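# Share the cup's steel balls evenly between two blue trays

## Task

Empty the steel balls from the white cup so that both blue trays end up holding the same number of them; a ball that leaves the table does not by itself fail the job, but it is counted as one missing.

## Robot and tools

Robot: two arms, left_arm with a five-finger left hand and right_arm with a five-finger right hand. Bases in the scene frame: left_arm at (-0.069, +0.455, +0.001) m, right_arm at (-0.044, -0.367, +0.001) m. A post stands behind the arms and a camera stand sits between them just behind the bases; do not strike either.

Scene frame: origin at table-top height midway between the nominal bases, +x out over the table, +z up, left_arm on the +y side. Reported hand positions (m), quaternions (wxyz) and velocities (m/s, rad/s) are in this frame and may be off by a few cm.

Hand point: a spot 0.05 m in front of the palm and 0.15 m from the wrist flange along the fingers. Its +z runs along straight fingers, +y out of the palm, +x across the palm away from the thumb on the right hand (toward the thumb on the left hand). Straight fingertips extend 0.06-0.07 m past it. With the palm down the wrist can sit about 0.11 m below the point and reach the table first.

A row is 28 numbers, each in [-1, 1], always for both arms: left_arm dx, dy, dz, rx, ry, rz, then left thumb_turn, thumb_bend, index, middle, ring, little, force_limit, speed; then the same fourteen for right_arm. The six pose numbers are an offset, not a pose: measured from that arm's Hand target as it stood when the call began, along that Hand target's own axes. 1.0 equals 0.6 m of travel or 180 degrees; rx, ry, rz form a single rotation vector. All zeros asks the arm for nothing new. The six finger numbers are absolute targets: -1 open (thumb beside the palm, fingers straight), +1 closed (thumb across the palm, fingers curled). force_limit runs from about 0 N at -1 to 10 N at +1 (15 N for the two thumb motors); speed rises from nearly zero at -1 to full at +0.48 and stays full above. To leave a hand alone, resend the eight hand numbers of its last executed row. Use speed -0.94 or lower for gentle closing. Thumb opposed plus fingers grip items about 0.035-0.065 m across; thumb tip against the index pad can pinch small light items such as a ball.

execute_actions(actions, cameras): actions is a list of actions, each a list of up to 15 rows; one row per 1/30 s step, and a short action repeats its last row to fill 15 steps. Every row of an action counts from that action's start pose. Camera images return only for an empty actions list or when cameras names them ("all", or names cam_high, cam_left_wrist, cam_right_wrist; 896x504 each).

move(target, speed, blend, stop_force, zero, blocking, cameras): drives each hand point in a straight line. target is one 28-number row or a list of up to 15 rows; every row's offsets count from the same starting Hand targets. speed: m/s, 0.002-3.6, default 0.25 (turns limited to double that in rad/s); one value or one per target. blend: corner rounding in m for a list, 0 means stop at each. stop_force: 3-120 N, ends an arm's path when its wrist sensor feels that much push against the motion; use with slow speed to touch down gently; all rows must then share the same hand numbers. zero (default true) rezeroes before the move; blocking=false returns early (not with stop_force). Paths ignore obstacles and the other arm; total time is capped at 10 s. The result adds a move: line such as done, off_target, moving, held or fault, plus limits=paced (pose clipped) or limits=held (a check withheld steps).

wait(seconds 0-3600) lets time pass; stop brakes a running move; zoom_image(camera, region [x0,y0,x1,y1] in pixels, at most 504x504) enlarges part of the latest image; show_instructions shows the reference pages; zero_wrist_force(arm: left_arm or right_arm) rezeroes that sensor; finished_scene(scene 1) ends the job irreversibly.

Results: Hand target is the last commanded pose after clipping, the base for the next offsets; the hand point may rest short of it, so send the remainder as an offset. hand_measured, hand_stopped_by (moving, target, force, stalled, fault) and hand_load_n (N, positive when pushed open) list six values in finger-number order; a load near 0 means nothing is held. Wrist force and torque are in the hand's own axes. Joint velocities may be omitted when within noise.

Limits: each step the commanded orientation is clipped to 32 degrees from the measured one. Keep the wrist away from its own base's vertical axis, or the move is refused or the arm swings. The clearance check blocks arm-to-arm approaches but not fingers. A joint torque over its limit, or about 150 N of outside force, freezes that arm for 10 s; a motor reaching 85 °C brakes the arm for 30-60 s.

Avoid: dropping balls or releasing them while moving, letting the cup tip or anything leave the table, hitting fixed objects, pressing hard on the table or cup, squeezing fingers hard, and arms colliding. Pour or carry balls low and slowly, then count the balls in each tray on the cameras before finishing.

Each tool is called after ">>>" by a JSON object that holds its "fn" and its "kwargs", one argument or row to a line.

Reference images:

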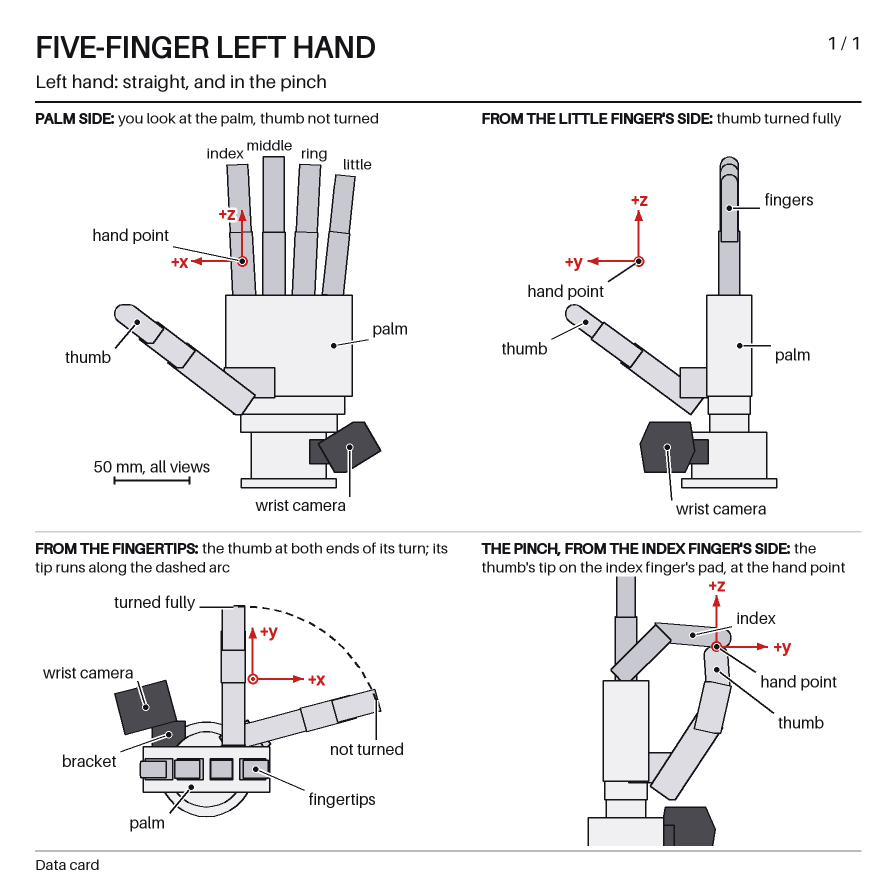

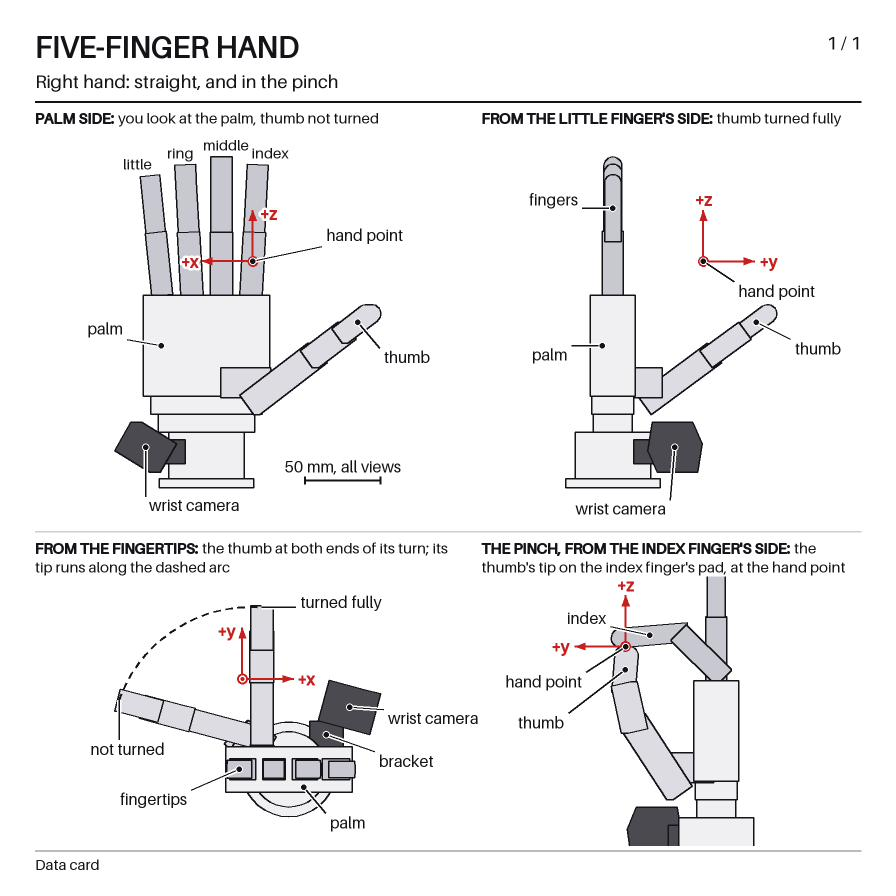

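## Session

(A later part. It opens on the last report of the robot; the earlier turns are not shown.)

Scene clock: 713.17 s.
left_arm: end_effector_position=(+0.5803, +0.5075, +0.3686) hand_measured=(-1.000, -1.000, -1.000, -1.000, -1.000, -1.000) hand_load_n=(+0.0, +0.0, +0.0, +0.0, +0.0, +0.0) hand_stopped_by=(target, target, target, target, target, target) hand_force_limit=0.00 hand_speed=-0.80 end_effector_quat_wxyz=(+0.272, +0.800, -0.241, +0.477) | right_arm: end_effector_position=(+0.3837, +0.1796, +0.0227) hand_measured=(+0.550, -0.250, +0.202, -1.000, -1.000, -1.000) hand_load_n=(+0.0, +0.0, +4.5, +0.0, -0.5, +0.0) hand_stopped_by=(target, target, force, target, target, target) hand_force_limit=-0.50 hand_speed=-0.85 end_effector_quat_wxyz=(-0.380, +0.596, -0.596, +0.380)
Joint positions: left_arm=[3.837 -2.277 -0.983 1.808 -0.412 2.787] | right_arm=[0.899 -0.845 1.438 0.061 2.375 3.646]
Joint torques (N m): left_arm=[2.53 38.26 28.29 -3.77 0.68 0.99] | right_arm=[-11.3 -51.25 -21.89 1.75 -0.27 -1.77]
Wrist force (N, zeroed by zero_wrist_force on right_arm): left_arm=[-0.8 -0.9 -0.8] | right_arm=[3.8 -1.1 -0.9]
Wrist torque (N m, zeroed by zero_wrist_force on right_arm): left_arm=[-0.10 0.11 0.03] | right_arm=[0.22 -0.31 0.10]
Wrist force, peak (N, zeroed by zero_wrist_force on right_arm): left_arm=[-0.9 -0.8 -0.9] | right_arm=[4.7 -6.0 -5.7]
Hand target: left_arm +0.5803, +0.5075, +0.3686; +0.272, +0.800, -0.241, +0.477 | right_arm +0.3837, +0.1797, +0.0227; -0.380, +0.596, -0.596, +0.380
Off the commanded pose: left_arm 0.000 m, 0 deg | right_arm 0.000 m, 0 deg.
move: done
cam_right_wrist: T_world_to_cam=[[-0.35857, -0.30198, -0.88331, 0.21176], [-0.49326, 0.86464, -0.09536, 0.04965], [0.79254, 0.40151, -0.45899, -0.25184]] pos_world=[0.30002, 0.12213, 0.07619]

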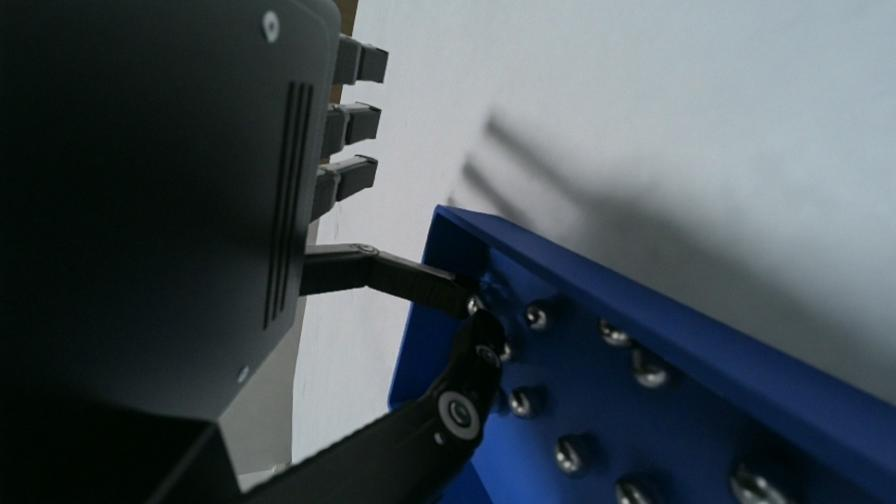

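>>> {"fn": "move", "kwargs": {
  "target": [
    [0,0,0,0,0,0,-1,-1,-1,-1,-1,-1,0,-0.8,0,-0.0023,-0.0011,0,0,0,0.55,-0.25,0.4,-1,-1,-1,-0.5,-0.85],
    [0,0,0,0,0,0,-1,-1,-1,-1,-1,-1,0,-0.8,0,-0.0023,-0.0011,0,0,0,0.55,-0.25,0.08,-1,-1,-1,-0.5,-0.5],
    [0,0,0,0,0,0,-1,-1,-1,-1,-1,-1,0,-0.8,0,-0.1439,-0.0671,0,0,0,0.55,-0.25,0.02,-1,-1,-1,-0.5,-0.5]
  ],
  "speed": [0.05,0.1,0.15],
  "blend": [0,0,0],
  "cameras": ["cam_right_wrist"]
}}

>>> {"fn": "zoom_image", "kwargs": {
  "camera": "cam_right_wrist",
  "region": [400, 120, 800, 500]
}}

Scene clock: 716.97 s.
left_arm: end_effector_position=(+0.5803, +0.5075, +0.3686) hand_measured=(-1.000, -1.000, -1.000, -1.000, -1.000, -1.000) hand_load_n=(+0.0, +0.0, +0.0, +0.0, +0.0, +0.0) hand_stopped_by=(target, target, target, target, target, target) hand_force_limit=0.00 hand_speed=-0.80 end_effector_quat_wxyz=(+0.272, +0.800, -0.241, +0.477) | right_arm: end_effector_position=(+0.3836, +0.1796, +0.1180) hand_measured=(+0.550, -0.250, +0.020, -1.000, -1.000, -1.000) hand_load_n=(+0.0, +0.0, +0.0, +0.0, +0.0, +0.0) hand_stopped_by=(target, target, target, target, target, target) hand_force_limit=-0.50 hand_speed=-0.50 end_effector_quat_wxyz=(-0.380, +0.596, -0.596, +0.380)
Joint positions: left_arm=[3.837 -2.277 -0.983 1.808 -0.412 2.787] | right_arm=[0.899 -0.953 1.353 0.254 2.375 3.646]
Joint torques (N m): left_arm=[1.83 37.78 27.1 -3.81 0.69 0.98] | right_arm=[8.89 -33.42 -9.56 2.72 2.1 2.13]
Wrist force (N, zeroed by zero_wrist_force on right_arm): left_arm=[-0.6 -0.9 -0.6] | right_arm=[3.8 2.1 -0.1]
Wrist torque (N m, zeroed by zero_wrist_force on right_arm): left_arm=[-0.12 0.09 0.04] | right_arm=[0.35 -0.37 0.10]
Wrist force, peak (N, zeroed by zero_wrist_force on right_arm): left_arm=[-0.8 -1.0 -0.9] | right_arm=[3.1 3.2 0.5]
Hand target: left_arm +0.5803, +0.5075, +0.3686; +0.272, +0.800, -0.241, +0.477 | right_arm +0.3836, +0.1796, +0.1180; -0.380, +0.596, -0.596, +0.380
Off the commanded pose: left_arm 0.000 m, 0 deg | right_arm 0.000 m, 0 deg.
move: done
cam_right_wrist: T_world_to_cam=[[-0.3584, -0.30184, -0.88343, 0.29586], [-0.49326, 0.86465, -0.09531, 0.05868], [0.79262, 0.4016, -0.45878, -0.20809]] pos_world=[0.29992, 0.12213, 0.17149]

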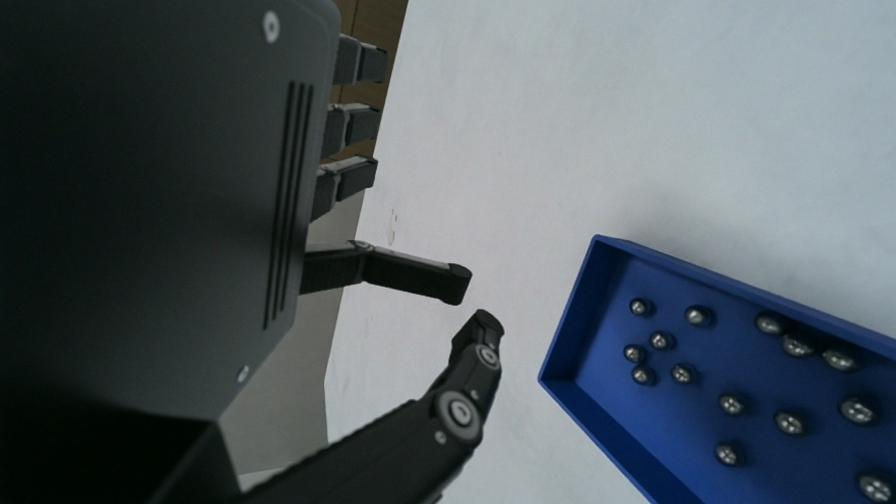

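Scaled by 1.260 from the camera's image (finer frame: 1280x720).

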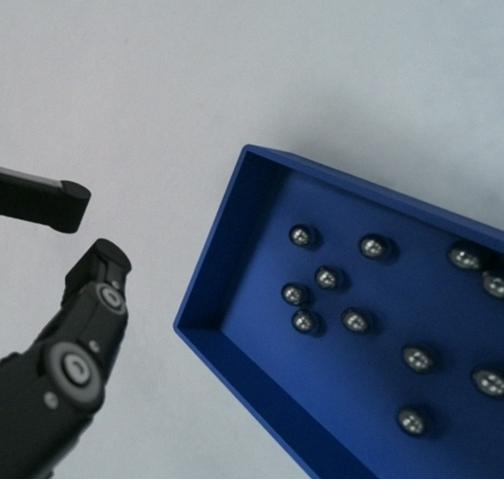

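>>> {"fn": "move", "kwargs": {
  "target": [
    [0,0,0,0,0,0,-1,-1,-1,-1,-1,-1,0,-0.8,0.5610,0.0554,-0.1187,0,-0.3877,-0.1808,0.55,-0.25,0.08,-1,-1,-1,-0.5,-0.5],
    [0,0,0,0,0,0,-1,-1,-1,-1,-1,-1,0,-0.8,0.5610,0.1732,-0.0638,0,-0.3877,-0.1808,0.55,-0.25,0.08,-1,-1,-1,-0.5,-0.5]
  ],
  "speed": [0.3,0.12],
  "blend": [0.01,0],
  "cameras": ["cam_right_wrist"]
}}

>>> {"fn": "zoom_image", "kwargs": {
  "camera": "cam_right_wrist",
  "region": [400, 190, 600, 390]
}}

Scene clock: 728.33 s.
left_arm: end_effector_position=(+0.5803, +0.5075, +0.3686) hand_measured=(-1.000, -1.000, -1.000, -1.000, -1.000, -1.000) hand_load_n=(+0.0, -0.5, +0.0, +0.0, +0.0, +0.0) hand_stopped_by=(target, target, target, target, target, target) hand_force_limit=0.00 hand_speed=-0.80 end_effector_quat_wxyz=(+0.272, +0.800, -0.241, +0.477) | right_arm: end_effector_position=(+0.3050, -0.1569, +0.0398) hand_measured=(+0.550, -0.250, +0.080, -1.000, -1.000, -1.000) hand_load_n=(+0.0, +0.0, +0.0, +0.0, +0.0, +0.0) hand_stopped_by=(target, target, target, target, target, target) hand_force_limit=-0.50 hand_speed=-0.50 end_effector_quat_wxyz=(-0.534, +0.838, -0.095, +0.061)
Joint positions: left_arm=[3.837 -2.277 -0.983 1.808 -0.412 2.787] | right_arm=[-0.41 -0.999 2.122 0.785 0.464 1.196]
Joint torques (N m): left_arm=[1.81 39.08 26.93 -3.93 0.64 1.12] | right_arm=[3.69 -27.65 -13.74 2.53 -2.26 0.73]
Wrist force (N, zeroed by zero_wrist_force on right_arm): left_arm=[-0.7 -0.8 -0.9] | right_arm=[3.3 2.3 0.1]
Wrist torque (N m, zeroed by zero_wrist_force on right_arm): left_arm=[-0.08 0.09 0.04] | right_arm=[0.38 -0.29 0.06]
Wrist force, peak (N, zeroed by zero_wrist_force on right_arm): left_arm=[-1.0 -0.9 -0.7] | right_arm=[3.3 3.3 0.6]
Hand target: left_arm +0.5803, +0.5075, +0.3686; +0.272, +0.800, -0.241, +0.477 | right_arm +0.3051, -0.1569, +0.0397; -0.534, +0.838, -0.095, +0.061
Off the commanded pose: left_arm 0.000 m, 0 deg | right_arm 0.000 m, 0 deg.
move: done
cam_right_wrist: T_world_to_cam=[[0.21469, -0.41778, -0.88282, -0.09601], [-0.95328, -0.28631, -0.09634, 0.26322], [-0.21251, 0.86226, -0.45973, 0.33235]] pos_world=[0.34216, -0.25133, 0.09339]

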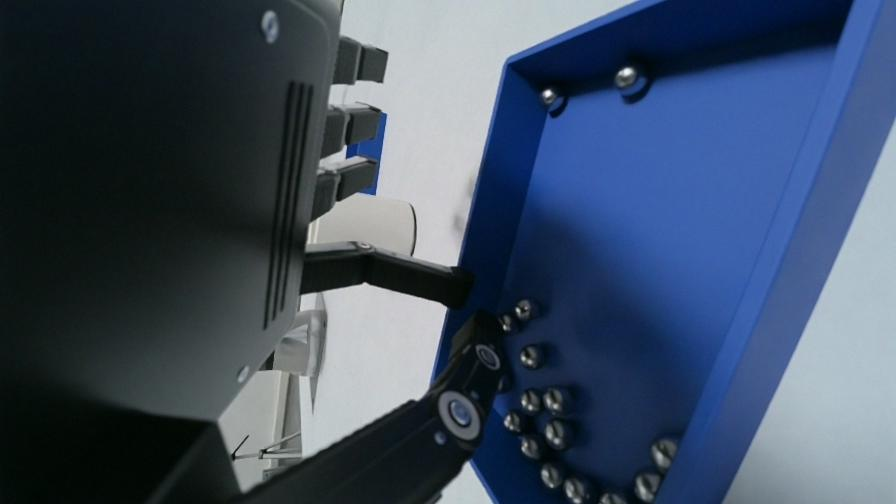

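Scaled by 2.520 from the camera's image (finer frame: 1280x720).

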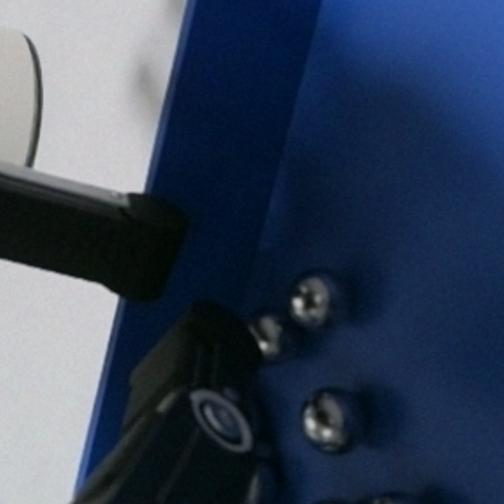

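>>> {"fn": "move", "kwargs": {
  "target": [0,0,0,0,0,0,-1,-1,-1,-1,-1,-1,0,-0.8,0.0008,0.0329,0.0154,0,0,0,0.55,-0.25,0.12,-1,-1,-1,-0.5,-0.5],
  "speed": 0.025,
  "stop_force": 8,
  "cameras": ["cam_right_wrist"]
}}

>>> {"fn": "zoom_image", "kwargs": {
  "camera": "cam_right_wrist",
  "region": [400, 190, 600, 390]
}}

Scene clock: 734.33 s.
left_arm: end_effector_position=(+0.5803, +0.5075, +0.3686) hand_measured=(-1.000, -1.000, -1.000, -1.000, -1.000, -1.000) hand_load_n=(+0.0, +0.0, +0.0, +0.0, +0.0, +0.0) hand_stopped_by=(target, target, target, target, target, target) hand_force_limit=0.00 hand_speed=-0.80 end_effector_quat_wxyz=(+0.272, +0.800, -0.241, +0.477) | right_arm: end_effector_position=(+0.3055, -0.1570, +0.0190) hand_measured=(+0.550, -0.250, +0.120, -1.000, -1.000, -1.000) hand_load_n=(+0.0, -3.5, -1.5, +0.0, +0.0, +0.0) hand_stopped_by=(target, target, target, target, target, target) hand_force_limit=-0.50 hand_speed=-0.50 end_effector_quat_wxyz=(-0.534, +0.838, -0.095, +0.061)
Joint positions: left_arm=[3.837 -2.277 -0.983 1.808 -0.412 2.787] | right_arm=[-0.41 -0.946 2.119 0.734 0.463 1.197]
Joint torques (N m): left_arm=[1.65 38.05 27.49 -3.89 0.52 1.16] | right_arm=[5.61 -35.6 4.09 1.18 0.82 -1.37]
Wrist force (N, zeroed by zero_wrist_force on right_arm): left_arm=[-0.8 -0.9 -0.6] | right_arm=[4.8 -0.7 -2.0]
Wrist torque (N m, zeroed by zero_wrist_force on right_arm): left_arm=[-0.11 0.12 0.03] | right_arm=[0.33 -0.37 0.08]
Wrist force, peak (N, zeroed by zero_wrist_force on right_arm): left_arm=[-0.8 -1.0 -0.7] | right_arm=[5.2 -8.5 -8.3]
Hand target: left_arm +0.5803, +0.5075, +0.3686; +0.272, +0.800, -0.241, +0.477 | right_arm +0.3056, -0.1570, +0.0190; -0.534, +0.838, -0.095, +0.061 (not the last commanded pose)
Off the commanded pose: left_arm 0.000 m, 0 deg | right_arm 0.001 m, 0 deg.
move: contact (right_arm)
cam_right_wrist: T_world_to_cam=[[0.21469, -0.41776, -0.88283, -0.11443], [-0.95331, -0.2862, -0.09639, 0.26171], [-0.2124, 0.8623, -0.4597, 0.323]] pos_world=[0.34266, -0.25143, 0.07269]

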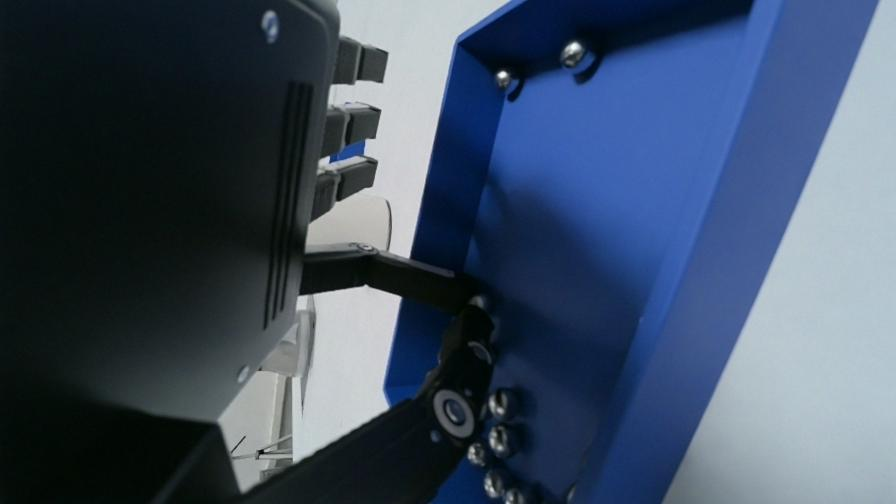

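Scaled by 2.520 from the camera's image (finer frame: 1280x720).

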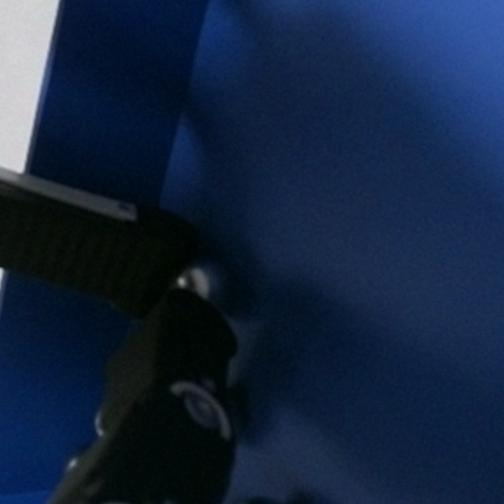

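>>> {"fn": "move", "kwargs": {
  "target": [
    [0,0,0,0,0,0,-1,-1,-1,-1,-1,-1,0,-0.8,0,0,0,0,0,0,0.55,-0.25,0.4,-1,-1,-1,-0.5,-0.85],
    [0,0,0,0,0,0,-1,-1,-1,-1,-1,-1,0,-0.8,0,-0.0076,-0.0035,0,0,0,0.55,-0.25,0.4,-1,-1,-1,-0.5,-0.85],
    [0,0,0,0,0,0,-1,-1,-1,-1,-1,-1,0,-0.8,0,-0.0076,-0.0035,0,0,0,0.55,-0.25,0.41,-1,-1,-1,-0.5,-0.85],
    [0,0,0,0,0,0,-1,-1,-1,-1,-1,-1,0,-0.8,0,-0.0340,-0.0159,0,0,0,0.55,-0.25,0.41,-1,-1,-1,-0.5,-0.85]
  ],
  "speed": [0.1,0.03,0.03,0.05],
  "blend": 0,
  "cameras": ["cam_right_wrist"]
}}

>>> {"fn": "zoom_image", "kwargs": {
  "camera": "cam_right_wrist",
  "region": [400, 190, 600, 390]
}}

Scene clock: 738.43 s.
left_arm: end_effector_position=(+0.5803, +0.5075, +0.3686) hand_measured=(-1.000, -1.000, -1.000, -1.000, -1.000, -1.000) hand_load_n=(+0.0, -0.5, +0.0, +0.0, +0.0, +0.0) hand_stopped_by=(target, target, target, target, target, target) hand_force_limit=0.00 hand_speed=-0.80 end_effector_quat_wxyz=(+0.272, +0.800, -0.241, +0.477) | right_arm: end_effector_position=(+0.3055, -0.1570, +0.0416) hand_measured=(+0.550, -0.250, +0.310, -1.000, -1.000, -1.000) hand_load_n=(+0.0, +1.0, +4.5, +0.0, +0.0, +0.0) hand_stopped_by=(target, target, force, target, target, target) hand_force_limit=-0.50 hand_speed=-0.85 end_effector_quat_wxyz=(-0.534, +0.838, -0.095, +0.061) end_effector_velocity=(+0.000, +0.000, -0.002) end_effector_angular_velocity=(-0.001, +0.000, +0.000)
Joint positions: left_arm=[3.837 -2.277 -0.983 1.808 -0.412 2.787] | right_arm=[-0.41 -1.003 2.12 0.79 0.463 1.196]
Joint velocities: left_arm=[within noise] | right_arm=[0 0.005 0 -0.006 0.001 0.001]
Joint torques (N m): left_arm=[3.34 38.26 26.56 -3.77 0.61 1.11] | right_arm=[-11.12 -18.93 -6.45 0.38 0.25 -1.75]
Wrist force (N, zeroed by zero_wrist_force on right_arm): left_arm=[-0.6 -0.9 -0.6] | right_arm=[3.4 2.3 -0.1]
Wrist torque (N m, zeroed by zero_wrist_force on right_arm): left_arm=[-0.11 0.08 0.04] | right_arm=[0.40 -0.30 0.11]
Wrist force, peak (N, zeroed by zero_wrist_force on right_arm): left_arm=[-0.9 -1.0 -0.7] | right_arm=[5.2 -1.1 -2.3]
Hand target: left_arm +0.5803, +0.5075, +0.3686; +0.272, +0.800, -0.241, +0.477 | right_arm +0.3055, -0.1570, +0.0415; -0.534, +0.838, -0.095, +0.061
Off the commanded pose: left_arm 0.000 m, 0 deg | right_arm 0.000 m, 0 deg.
move: done
cam_right_wrist: T_world_to_cam=[[0.21481, -0.41771, -0.88282, -0.09459], [-0.95326, -0.28634, -0.09646, 0.26383], [-0.21249, 0.86228, -0.45969, 0.33337]] pos_world=[0.34266, -0.25143, 0.09519]

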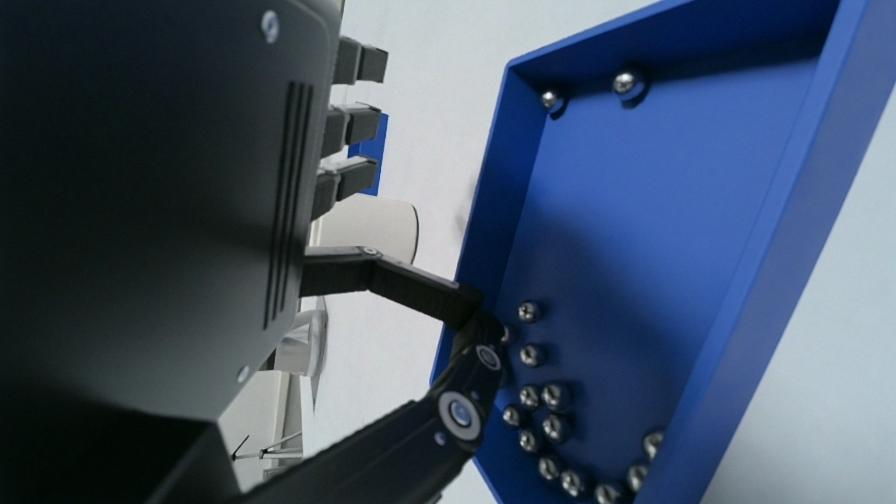

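Scaled by 2.520 from the camera's image (finer frame: 1280x720).

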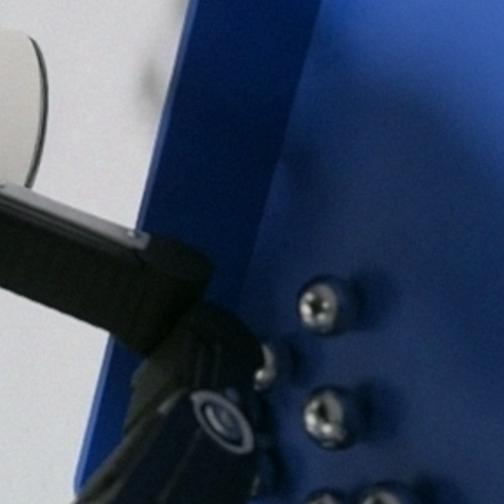

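>>> {"fn": "move", "kwargs": {
  "target": [0,0,0,0,0,0,-1,-1,-1,-1,-1,-1,0,-0.8,-0.0040,0.0001,-0.0002,0,-0.0554,-0.0258,0.55,-0.25,0.10,-1,-1,-1,-0.5,-0.5],
  "speed": 0.1,
  "cameras": ["cam_right_wrist"]
}}

>>> {"fn": "zoom_image", "kwargs": {
  "camera": "cam_right_wrist",
  "region": [400, 190, 600, 390]
}}

Scene clock: 754.77 s.
left_arm: end_effector_position=(+0.5803, +0.5075, +0.3686) hand_measured=(-1.000, -1.000, -1.000, -1.000, -1.000, -1.000) hand_load_n=(+0.0, +0.0, +0.0, +0.0, +0.0, +0.0) hand_stopped_by=(target, target, target, target, target, target) hand_force_limit=0.00 hand_speed=-0.80 end_effector_quat_wxyz=(+0.272, +0.800, -0.241, +0.477) | right_arm: end_effector_position=(+0.3031, -0.1566, +0.0415) hand_measured=(+0.550, -0.250, +0.100, -1.000, -1.000, -1.000) hand_load_n=(+0.0, +0.0, +0.0, +0.0, +0.0, +0.0) hand_stopped_by=(target, target, target, target, target, target) hand_force_limit=-0.50 hand_speed=-0.50 end_effector_quat_wxyz=(-0.537, +0.843, -0.014, +0.010)
Joint positions: left_arm=[3.837 -2.277 -0.983 1.808 -0.412 2.787] | right_arm=[-0.366 -0.915 2.037 1.032 0.53 0.918]
Joint torques (N m): left_arm=[2.04 38.53 27.15 -3.95 0.55 0.75] | right_arm=[-11.52 -43.6 2.52 1.26 -2.2 1.17]
Wrist force (N, zeroed by zero_wrist_force on right_arm): left_arm=[-0.9 -0.7 -0.7] | right_arm=[3.7 2.3 0.5]
Wrist torque (N m, zeroed by zero_wrist_force on right_arm): left_arm=[-0.08 0.12 0.03] | right_arm=[0.36 -0.37 0.06]
Wrist force, peak (N, zeroed by zero_wrist_force on right_arm): left_arm=[-0.9 -0.9 -0.9] | right_arm=[3.9 2.4 0.3]
Hand target: left_arm +0.5803, +0.5075, +0.3686; +0.272, +0.800, -0.241, +0.477 | right_arm +0.3032, -0.1566, +0.0415; -0.537, +0.843, -0.014, +0.010
Off the commanded pose: left_arm 0.000 m, 0 deg | right_arm 0.000 m, 0 deg.
move: done
cam_right_wrist: T_world_to_cam=[[0.29051, -0.36932, -0.88273, -0.10939], [-0.88112, -0.46299, -0.09627, 0.2121], [-0.37315, 0.80575, -0.45992, 0.37231]] pos_world=[0.35759, -0.24219, 0.09509]

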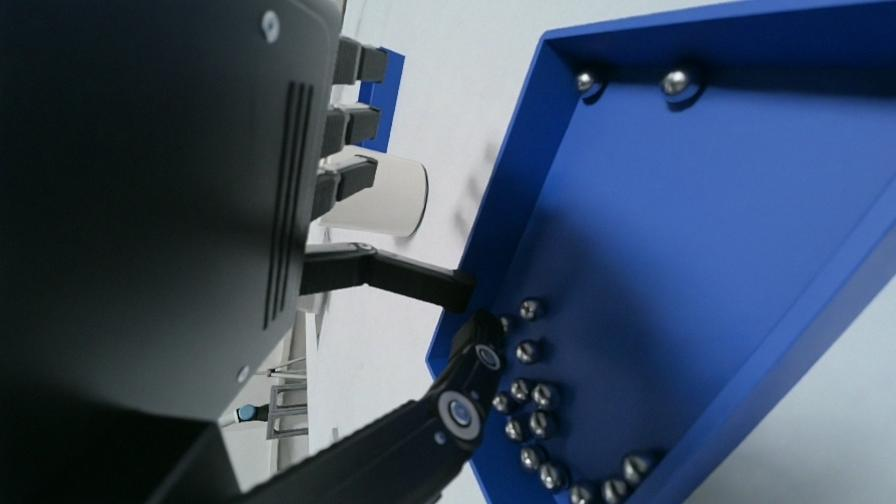

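Scaled by 2.520 from the camera's image (finer frame: 1280x720).

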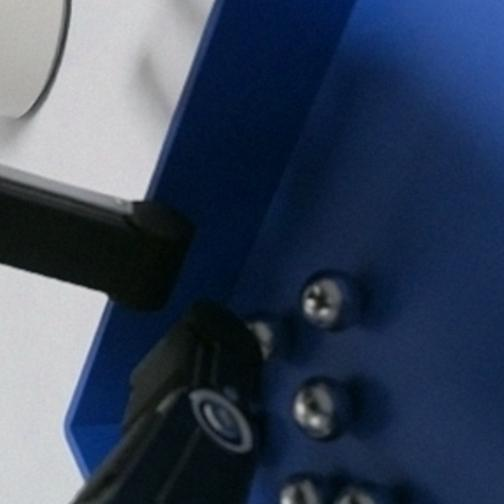

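>>> {"fn": "move", "kwargs": {
  "target": [
    [0,0,0,0,0,0,-1,-1,-1,-1,-1,-1,0,-0.8,0.0016,0.0007,-0.0015,0,0,0,0.55,-0.25,0.10,-1,-1,-1,-0.5,-0.5],
    [0,0,0,0,0,0,-1,-1,-1,-1,-1,-1,0,-0.8,0.0016,0.0363,0.0151,0,0,0,0.55,-0.25,0.10,-1,-1,-1,-0.5,-0.5]
  ],
  "speed": 0.025,
  "stop_force": 7,
  "cameras": ["cam_right_wrist"]
}}

>>> {"fn": "zoom_image", "kwargs": {
  "camera": "cam_right_wrist",
  "region": [400, 190, 600, 390]
}}

Scene clock: 759.80 s.
left_arm: end_effector_position=(+0.5803, +0.5075, +0.3686) hand_measured=(-1.000, -1.000, -1.000, -1.000, -1.000, -1.000) hand_load_n=(+0.0, +0.0, +0.0, +0.0, +0.0, +0.0) hand_stopped_by=(target, target, target, target, target, target) hand_force_limit=0.00 hand_speed=-0.80 end_effector_quat_wxyz=(+0.272, +0.800, -0.241, +0.477) | right_arm: end_effector_position=(+0.3041, -0.1576, +0.0185) hand_measured=(+0.550, -0.248, +0.100, -1.000, -1.000, -1.000) hand_load_n=(+0.0, -4.5, -1.0, +0.0, +0.0, +0.0) hand_stopped_by=(target, target, target, target, target, target) hand_force_limit=-0.50 hand_speed=-0.50 end_effector_quat_wxyz=(-0.537, +0.843, -0.014, +0.010)
Joint positions: left_arm=[3.837 -2.277 -0.983 1.808 -0.412 2.787] | right_arm=[-0.368 -0.859 2.03 0.985 0.531 0.915]
Joint torques (N m): left_arm=[2.85 39.22 26.77 -3.74 0.57 0.83] | right_arm=[7.74 -43.62 3.02 3.64 0.11 1.08]
Wrist force (N, zeroed by zero_wrist_force on right_arm): left_arm=[-0.7 -0.7 -0.6] | right_arm=[5.0 -1.3 -2.6]
Wrist torque (N m, zeroed by zero_wrist_force on right_arm): left_arm=[-0.09 0.10 0.03] | right_arm=[0.27 -0.41 0.17]
Wrist force, peak (N, zeroed by zero_wrist_force on right_arm): left_arm=[-0.8 -1.0 -0.8] | right_arm=[4.4 -4.1 -4.0]
Hand target: left_arm +0.5803, +0.5075, +0.3686; +0.272, +0.800, -0.241, +0.477 | right_arm +0.3041, -0.1576, +0.0185; -0.537, +0.843, -0.014, +0.010 (not the last commanded pose)
Off the commanded pose: left_arm 0.000 m, 0 deg | right_arm 0.001 m, 0 deg.
move: contact (right_arm); path passed 1 of 2 targets
cam_right_wrist: T_world_to_cam=[[0.29052, -0.3693, -0.88273, -0.13039], [-0.88116, -0.46289, -0.09635, 0.2103], [-0.37303, 0.80582, -0.4599, 0.36296]] pos_world=[0.35858, -0.24329, 0.07209]

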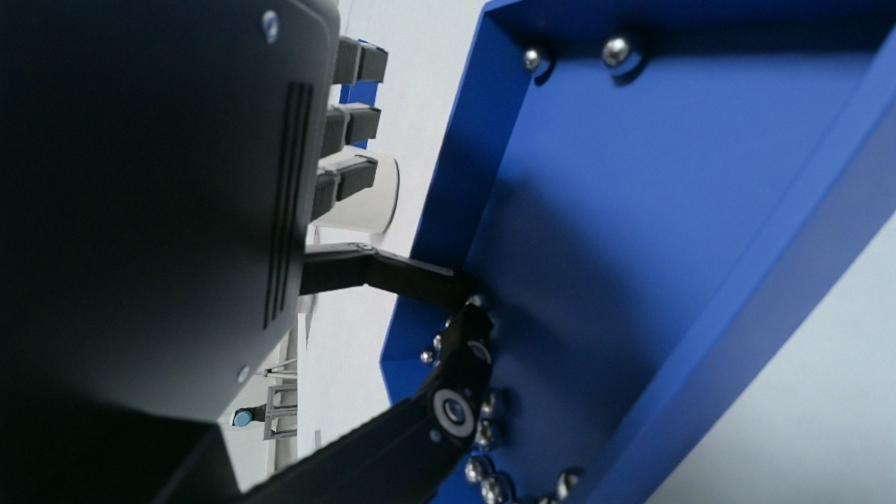

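Scaled by 2.520 from the camera's image (finer frame: 1280x720).

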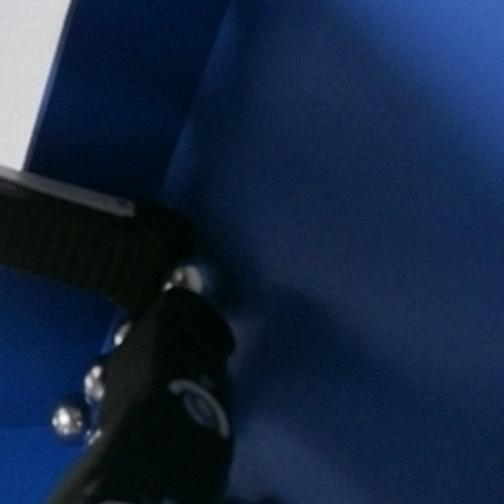

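>>> {"fn": "move", "kwargs": {
  "target": [0,0,0,0,0,0,-1,-1,-1,-1,-1,-1,0,-0.8,0,-0.0115,-0.0053,0,0,0,0.55,-0.25,0.06,-1,-1,-1,-0.5,-0.5],
  "speed": 0.05,
  "cameras": ["cam_right_wrist"]
}}

>>> {"fn": "zoom_image", "kwargs": {
  "camera": "cam_right_wrist",
  "region": [400, 240, 540, 380]
}}

Scene clock: 769.23 s.
left_arm: end_effector_position=(+0.5803, +0.5075, +0.3686) hand_measured=(-1.000, -1.000, -1.000, -1.000, -1.000, -1.000) hand_load_n=(+0.0, +0.0, +0.0, +0.0, +0.0, +0.0) hand_stopped_by=(target, target, target, target, target, target) hand_force_limit=0.00 hand_speed=-0.80 end_effector_quat_wxyz=(+0.272, +0.800, -0.241, +0.477) | right_arm: end_effector_position=(+0.3041, -0.1576, +0.0261) hand_measured=(+0.550, -0.250, +0.060, -1.000, -1.000, -1.000) hand_load_n=(+0.0, +0.0, +0.0, +0.0, +0.0, +0.0) hand_stopped_by=(target, target, target, target, target, target) hand_force_limit=-0.50 hand_speed=-0.50 end_effector_quat_wxyz=(-0.537, +0.843, -0.014, +0.010)
Joint positions: left_arm=[3.837 -2.277 -0.983 1.808 -0.412 2.787] | right_arm=[-0.368 -0.877 2.032 1.001 0.531 0.915]
Joint torques (N m): left_arm=[1.34 38.8 26.42 -3.86 0.72 0.85] | right_arm=[9.47 -21.17 -6.94 0.5 -1.15 1.98]
Wrist force (N, zeroed by zero_wrist_force on right_arm): left_arm=[-0.7 -0.8 -0.8] | right_arm=[3.9 2.2 0.1]
Wrist torque (N m, zeroed by zero_wrist_force on right_arm): left_arm=[-0.08 0.09 0.04] | right_arm=[0.36 -0.39 0.14]
Wrist force, peak (N, zeroed by zero_wrist_force on right_arm): left_arm=[-0.9 -1.0 -0.7] | right_arm=[5.3 -1.3 -2.5]
Hand target: left_arm +0.5803, +0.5075, +0.3686; +0.272, +0.800, -0.241, +0.477 | right_arm +0.3041, -0.1576, +0.0261; -0.537, +0.843, -0.014, +0.010
Off the commanded pose: left_arm 0.000 m, 0 deg | right_arm 0.000 m, 0 deg.
move: done
cam_right_wrist: T_world_to_cam=[[0.29044, -0.36934, -0.88274, -0.12351], [-0.88119, -0.46286, -0.09627, 0.21101], [-0.37303, 0.80582, -0.4599, 0.36639]] pos_world=[0.35848, -0.24319, 0.07979]

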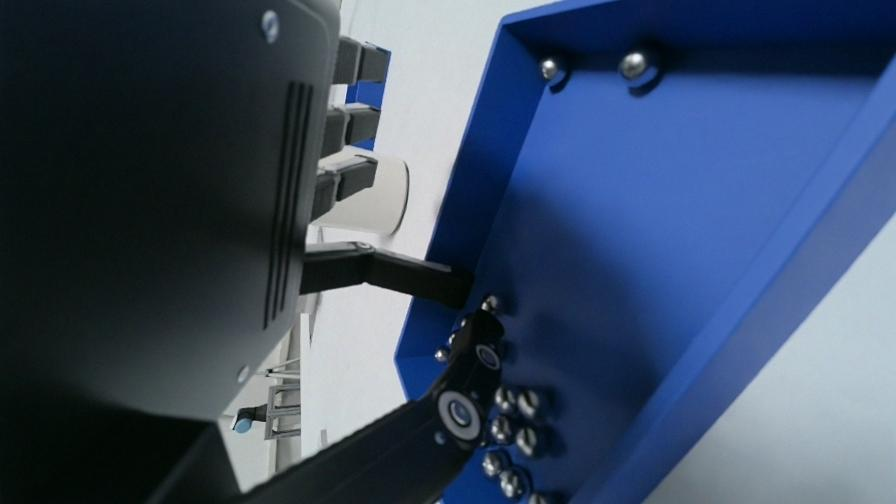

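Scaled by 3.600 from the camera's image (finer frame: 1280x720).

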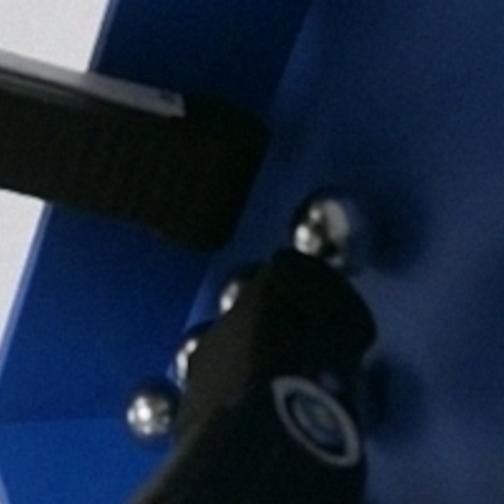

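>>> {"fn": "move", "kwargs": {
  "target": [0,0,0,0,0,0,-1,-1,-1,-1,-1,-1,0,-0.8,-0.0008,-0.0018,0.0039,0,0,0,0.55,-0.25,0.12,-1,-1,-1,-0.5,-0.5],
  "speed": 0.03,
  "cameras": ["cam_right_wrist"]
}}

>>> {"fn": "zoom_image", "kwargs": {
  "camera": "cam_right_wrist",
  "region": [400, 240, 540, 380]
}}

Scene clock: 772.70 s.
left_arm: end_effector_position=(+0.5803, +0.5075, +0.3686) hand_measured=(-1.000, -1.000, -1.000, -1.000, -1.000, -1.000) hand_load_n=(+0.0, +0.0, +0.0, +0.0, +0.0, +0.0) hand_stopped_by=(target, target, target, target, target, target) hand_force_limit=0.00 hand_speed=-0.80 end_effector_quat_wxyz=(+0.272, +0.800, -0.241, +0.477) | right_arm: end_effector_position=(+0.3037, -0.1550, +0.0261) hand_measured=(+0.550, -0.250, +0.120, -1.000, -1.000, -1.000) hand_load_n=(+0.0, +0.0, +0.0, +0.0, +0.0, +0.0) hand_stopped_by=(target, target, target, target, target, target) hand_force_limit=-0.50 hand_speed=-0.50 end_effector_quat_wxyz=(-0.537, +0.843, -0.014, +0.010)
Joint positions: left_arm=[3.837 -2.277 -0.983 1.808 -0.412 2.787] | right_arm=[-0.361 -0.879 2.032 0.993 0.527 0.926]
Joint torques (N m): left_arm=[1.49 40.26 26.38 -3.69 0.52 0.8] | right_arm=[-10.09 -44.17 -11.3 4.57 0.46 -1.59]
Wrist force (N, zeroed by zero_wrist_force on right_arm): left_arm=[-0.8 -0.8 -0.8] | right_arm=[3.4 2.2 0.2]
Wrist torque (N m, zeroed by zero_wrist_force on right_arm): left_arm=[-0.08 0.11 0.03] | right_arm=[0.35 -0.31 0.10]
Wrist force, peak (N, zeroed by zero_wrist_force on right_arm): left_arm=[-0.8 -1.0 -0.8] | right_arm=[3.8 2.8 0.3]
Hand target: left_arm +0.5803, +0.5075, +0.3686; +0.272, +0.800, -0.241, +0.477 | right_arm +0.3037, -0.1550, +0.0261; -0.537, +0.843, -0.014, +0.010
Off the commanded pose: left_arm 0.000 m, 0 deg | right_arm 0.000 m, 0 deg.
move: done
cam_right_wrist: T_world_to_cam=[[0.29058, -0.36927, -0.88272, -0.12258], [-0.88114, -0.46292, -0.09641, 0.21192], [-0.37303, 0.80582, -0.4599, 0.36413]] pos_world=[0.35819, -0.24059, 0.07969]

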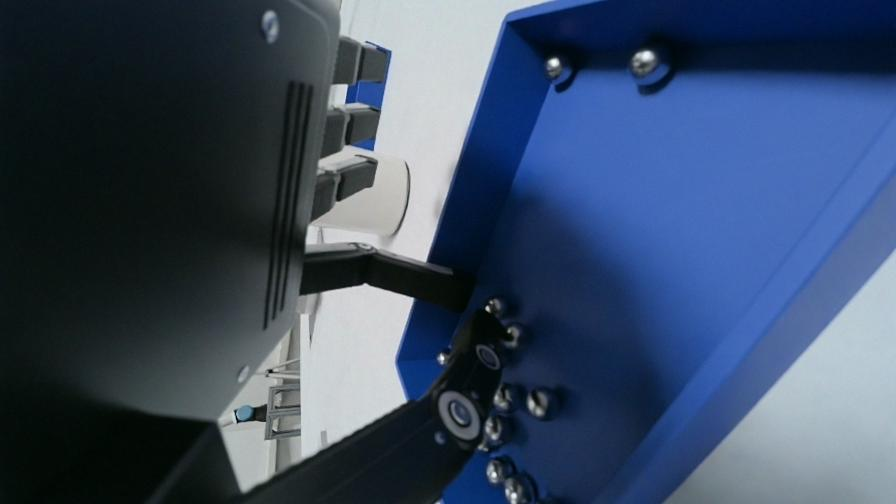

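Scaled by 3.600 from the camera's image (finer frame: 1280x720).

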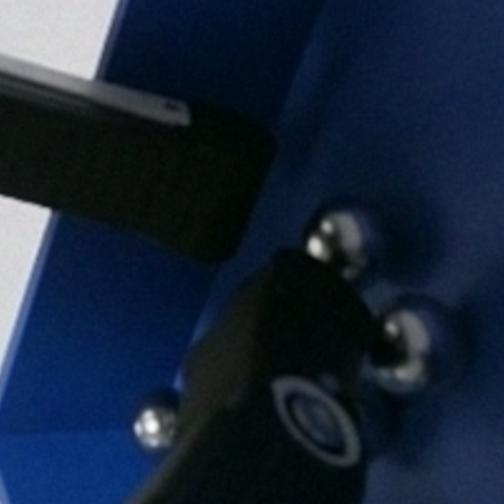

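>>> {"fn": "move", "kwargs": {
  "target": [0,0,0,0,0,0,-1,-1,-1,-1,-1,-1,0,-0.8,0,-0.0604,-0.0282,0,0,0,0.55,-0.25,0.02,-1,-1,-1,-0.5,-0.5],
  "speed": 0.15,
  "cameras": ["cam_right_wrist"]
}}

>>> {"fn": "zoom_image", "kwargs": {
  "camera": "cam_right_wrist",
  "region": [440, 240, 700, 500]
}}

Scene clock: 775.27 s.
left_arm: end_effector_position=(+0.5803, +0.5075, +0.3686) hand_measured=(-1.000, -1.000, -1.000, -1.000, -1.000, -1.000) hand_load_n=(+0.0, +0.0, +0.0, +0.0, +0.0, +0.0) hand_stopped_by=(target, target, target, target, target, target) hand_force_limit=0.00 hand_speed=-0.80 end_effector_quat_wxyz=(+0.272, +0.800, -0.241, +0.477) | right_arm: end_effector_position=(+0.3037, -0.1551, +0.0660) hand_measured=(+0.550, -0.250, +0.020, -1.000, -1.000, -1.000) hand_load_n=(+0.0, +0.5, +0.0, -0.5, +0.0, +0.0) hand_stopped_by=(target, target, target, target, target, target) hand_force_limit=-0.50 hand_speed=-0.50 end_effector_quat_wxyz=(-0.537, +0.843, -0.014, +0.010)
Joint positions: left_arm=[3.837 -2.277 -0.983 1.808 -0.412 2.787] | right_arm=[-0.361 -0.973 2.035 1.084 0.527 0.925]
Joint torques (N m): left_arm=[1.6 38.83 26.89 -3.75 0.62 0.74] | right_arm=[-12.07 -38.61 -14.57 2.81 0.54 -0.82]
Wrist force (N, zeroed by zero_wrist_force on right_arm): left_arm=[-0.8 -0.7 -0.8] | right_arm=[3.4 2.6 0.4]
Wrist torque (N m, zeroed by zero_wrist_force on right_arm): left_arm=[-0.08 0.11 0.02] | right_arm=[0.38 -0.31 0.15]
Wrist force, peak (N, zeroed by zero_wrist_force on right_arm): left_arm=[-0.8 -1.0 -0.8] | right_arm=[3.5 3.9 0.7]
Hand target: left_arm +0.5803, +0.5075, +0.3686; +0.272, +0.800, -0.241, +0.477 | right_arm +0.3037, -0.1551, +0.0661; -0.537, +0.843, -0.014, +0.010
Off the commanded pose: left_arm 0.000 m, 0 deg | right_arm 0.000 m, 0 deg.
move: done
cam_right_wrist: T_world_to_cam=[[0.29066, -0.36923, -0.88271, -0.0873], [-0.88112, -0.46295, -0.09648, 0.21563], [-0.37303, 0.80582, -0.4599, 0.38257]] pos_world=[0.35809, -0.24069, 0.11969]

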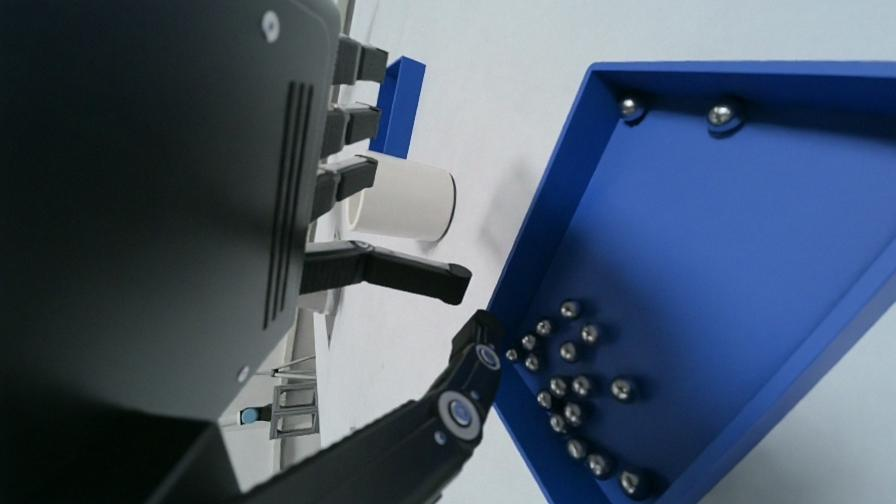

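Scaled by 1.938 from the camera's image (finer frame: 1280x720).

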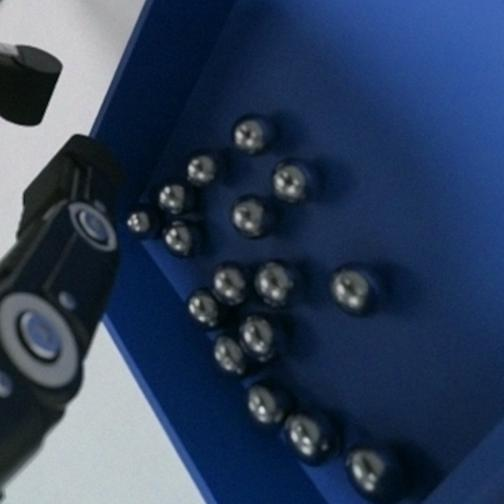

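>>> {"fn": "move", "kwargs": {
  "target": [0,0,0,0,0,0,-1,-1,-1,-1,-1,-1,0,-0.8,-0.0458,0.0345,-0.0499,0,0.4431,0.2066,-1,-1,0.02,-1,-1,-1,-0.5,-0.3],
  "speed": 0.3,
  "cameras": ["cam_right_wrist"]
}}

>>> {"fn": "zoom_image", "kwargs": {
  "camera": "cam_right_wrist",
  "region": [420, 160, 800, 500]
}}

Scene clock: 800.07 s.
left_arm: end_effector_position=(+0.5803, +0.5075, +0.3686) hand_measured=(-1.000, -1.000, -1.000, -1.000, -1.000, -1.000) hand_load_n=(+0.0, +0.0, +0.0, +0.0, +0.0, +0.0) hand_stopped_by=(target, target, target, target, target, target) hand_force_limit=0.00 hand_speed=-0.80 end_effector_quat_wxyz=(+0.272, +0.800, -0.241, +0.477) | right_arm: end_effector_position=(+0.2750, -0.1900, +0.0599) hand_measured=(-1.000, -1.000, +0.020, -1.000, -1.000, -1.000) hand_load_n=(+0.0, +0.0, +0.0, +0.0, +0.0, +0.0) hand_stopped_by=(target, target, target, target, target, target) hand_force_limit=-0.50 hand_speed=-0.30 end_effector_quat_wxyz=(-0.380, +0.596, -0.596, +0.380)
Joint positions: left_arm=[3.837 -2.277 -0.983 1.808 -0.412 2.787] | right_arm=[0.081 -1.855 2.583 -0.29 1.661 3.184]
Joint torques (N m): left_arm=[1.97 38.45 26.52 -3.81 0.64 0.96] | right_arm=[6.78 -9.95 -6.99 1.94 1.48 1.65]
Wrist force (N, zeroed by zero_wrist_force on right_arm): left_arm=[-0.6 -0.7 -0.8] | right_arm=[2.6 2.2 0.0]
Wrist torque (N m, zeroed by zero_wrist_force on right_arm): left_arm=[-0.07 0.08 0.03] | right_arm=[0.34 -0.17 0.05]
Wrist force, peak (N, zeroed by zero_wrist_force on right_arm): left_arm=[-0.8 -1.1 -0.8] | right_arm=[4.0 2.3 0.8]
Hand target: left_arm +0.5803, +0.5075, +0.3686; +0.272, +0.800, -0.241, +0.477 | right_arm +0.2750, -0.1900, +0.0599; -0.380, +0.596, -0.596, +0.380
Off the commanded pose: left_arm 0.000 m, 0 deg | right_arm 0.000 m, 0 deg.
move: done
cam_right_wrist: T_world_to_cam=[[-0.35844, -0.30199, -0.88336, 0.09401], [-0.49335, 0.86459, -0.09539, 0.31916], [0.79255, 0.40161, -0.45889, -0.00021]] pos_world=[0.19132, -0.24747, 0.11339]

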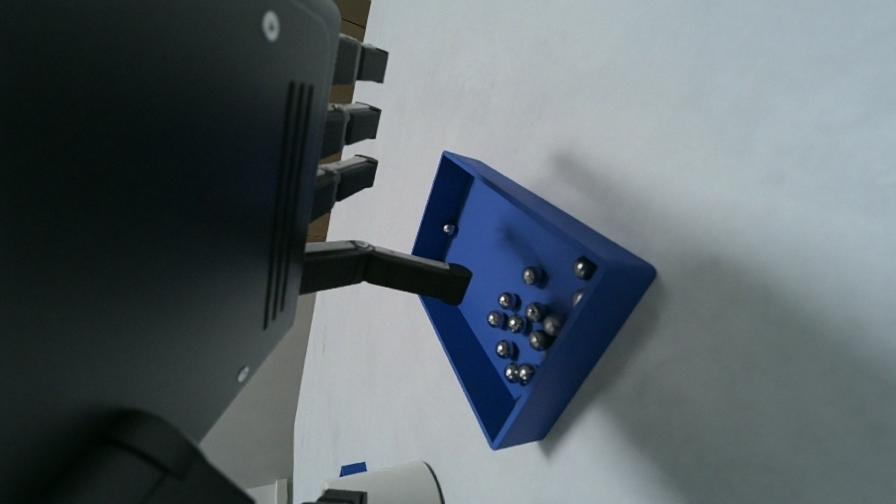

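Scaled by 1.326 from the camera's image (finer frame: 1280x720).

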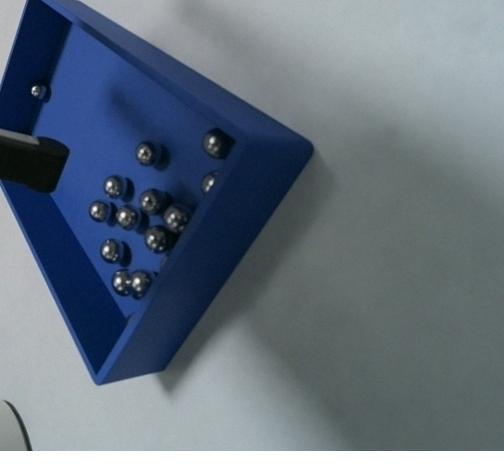

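>>> {"fn": "zoom_image", "kwargs": {
  "camera": "cam_right_wrist",
  "region": [440, 210, 620, 390]
}}

Scaled by 2.800 from the camera's image (finer frame: 1280x720).

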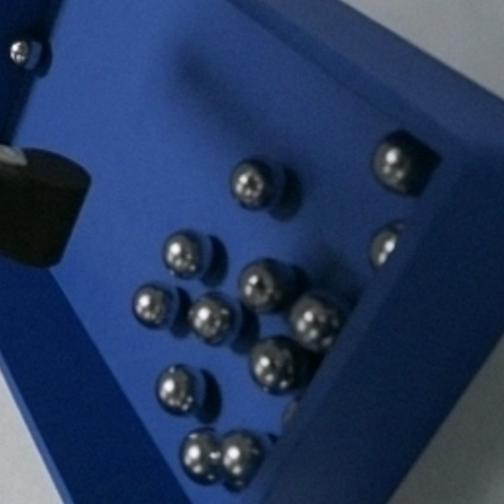

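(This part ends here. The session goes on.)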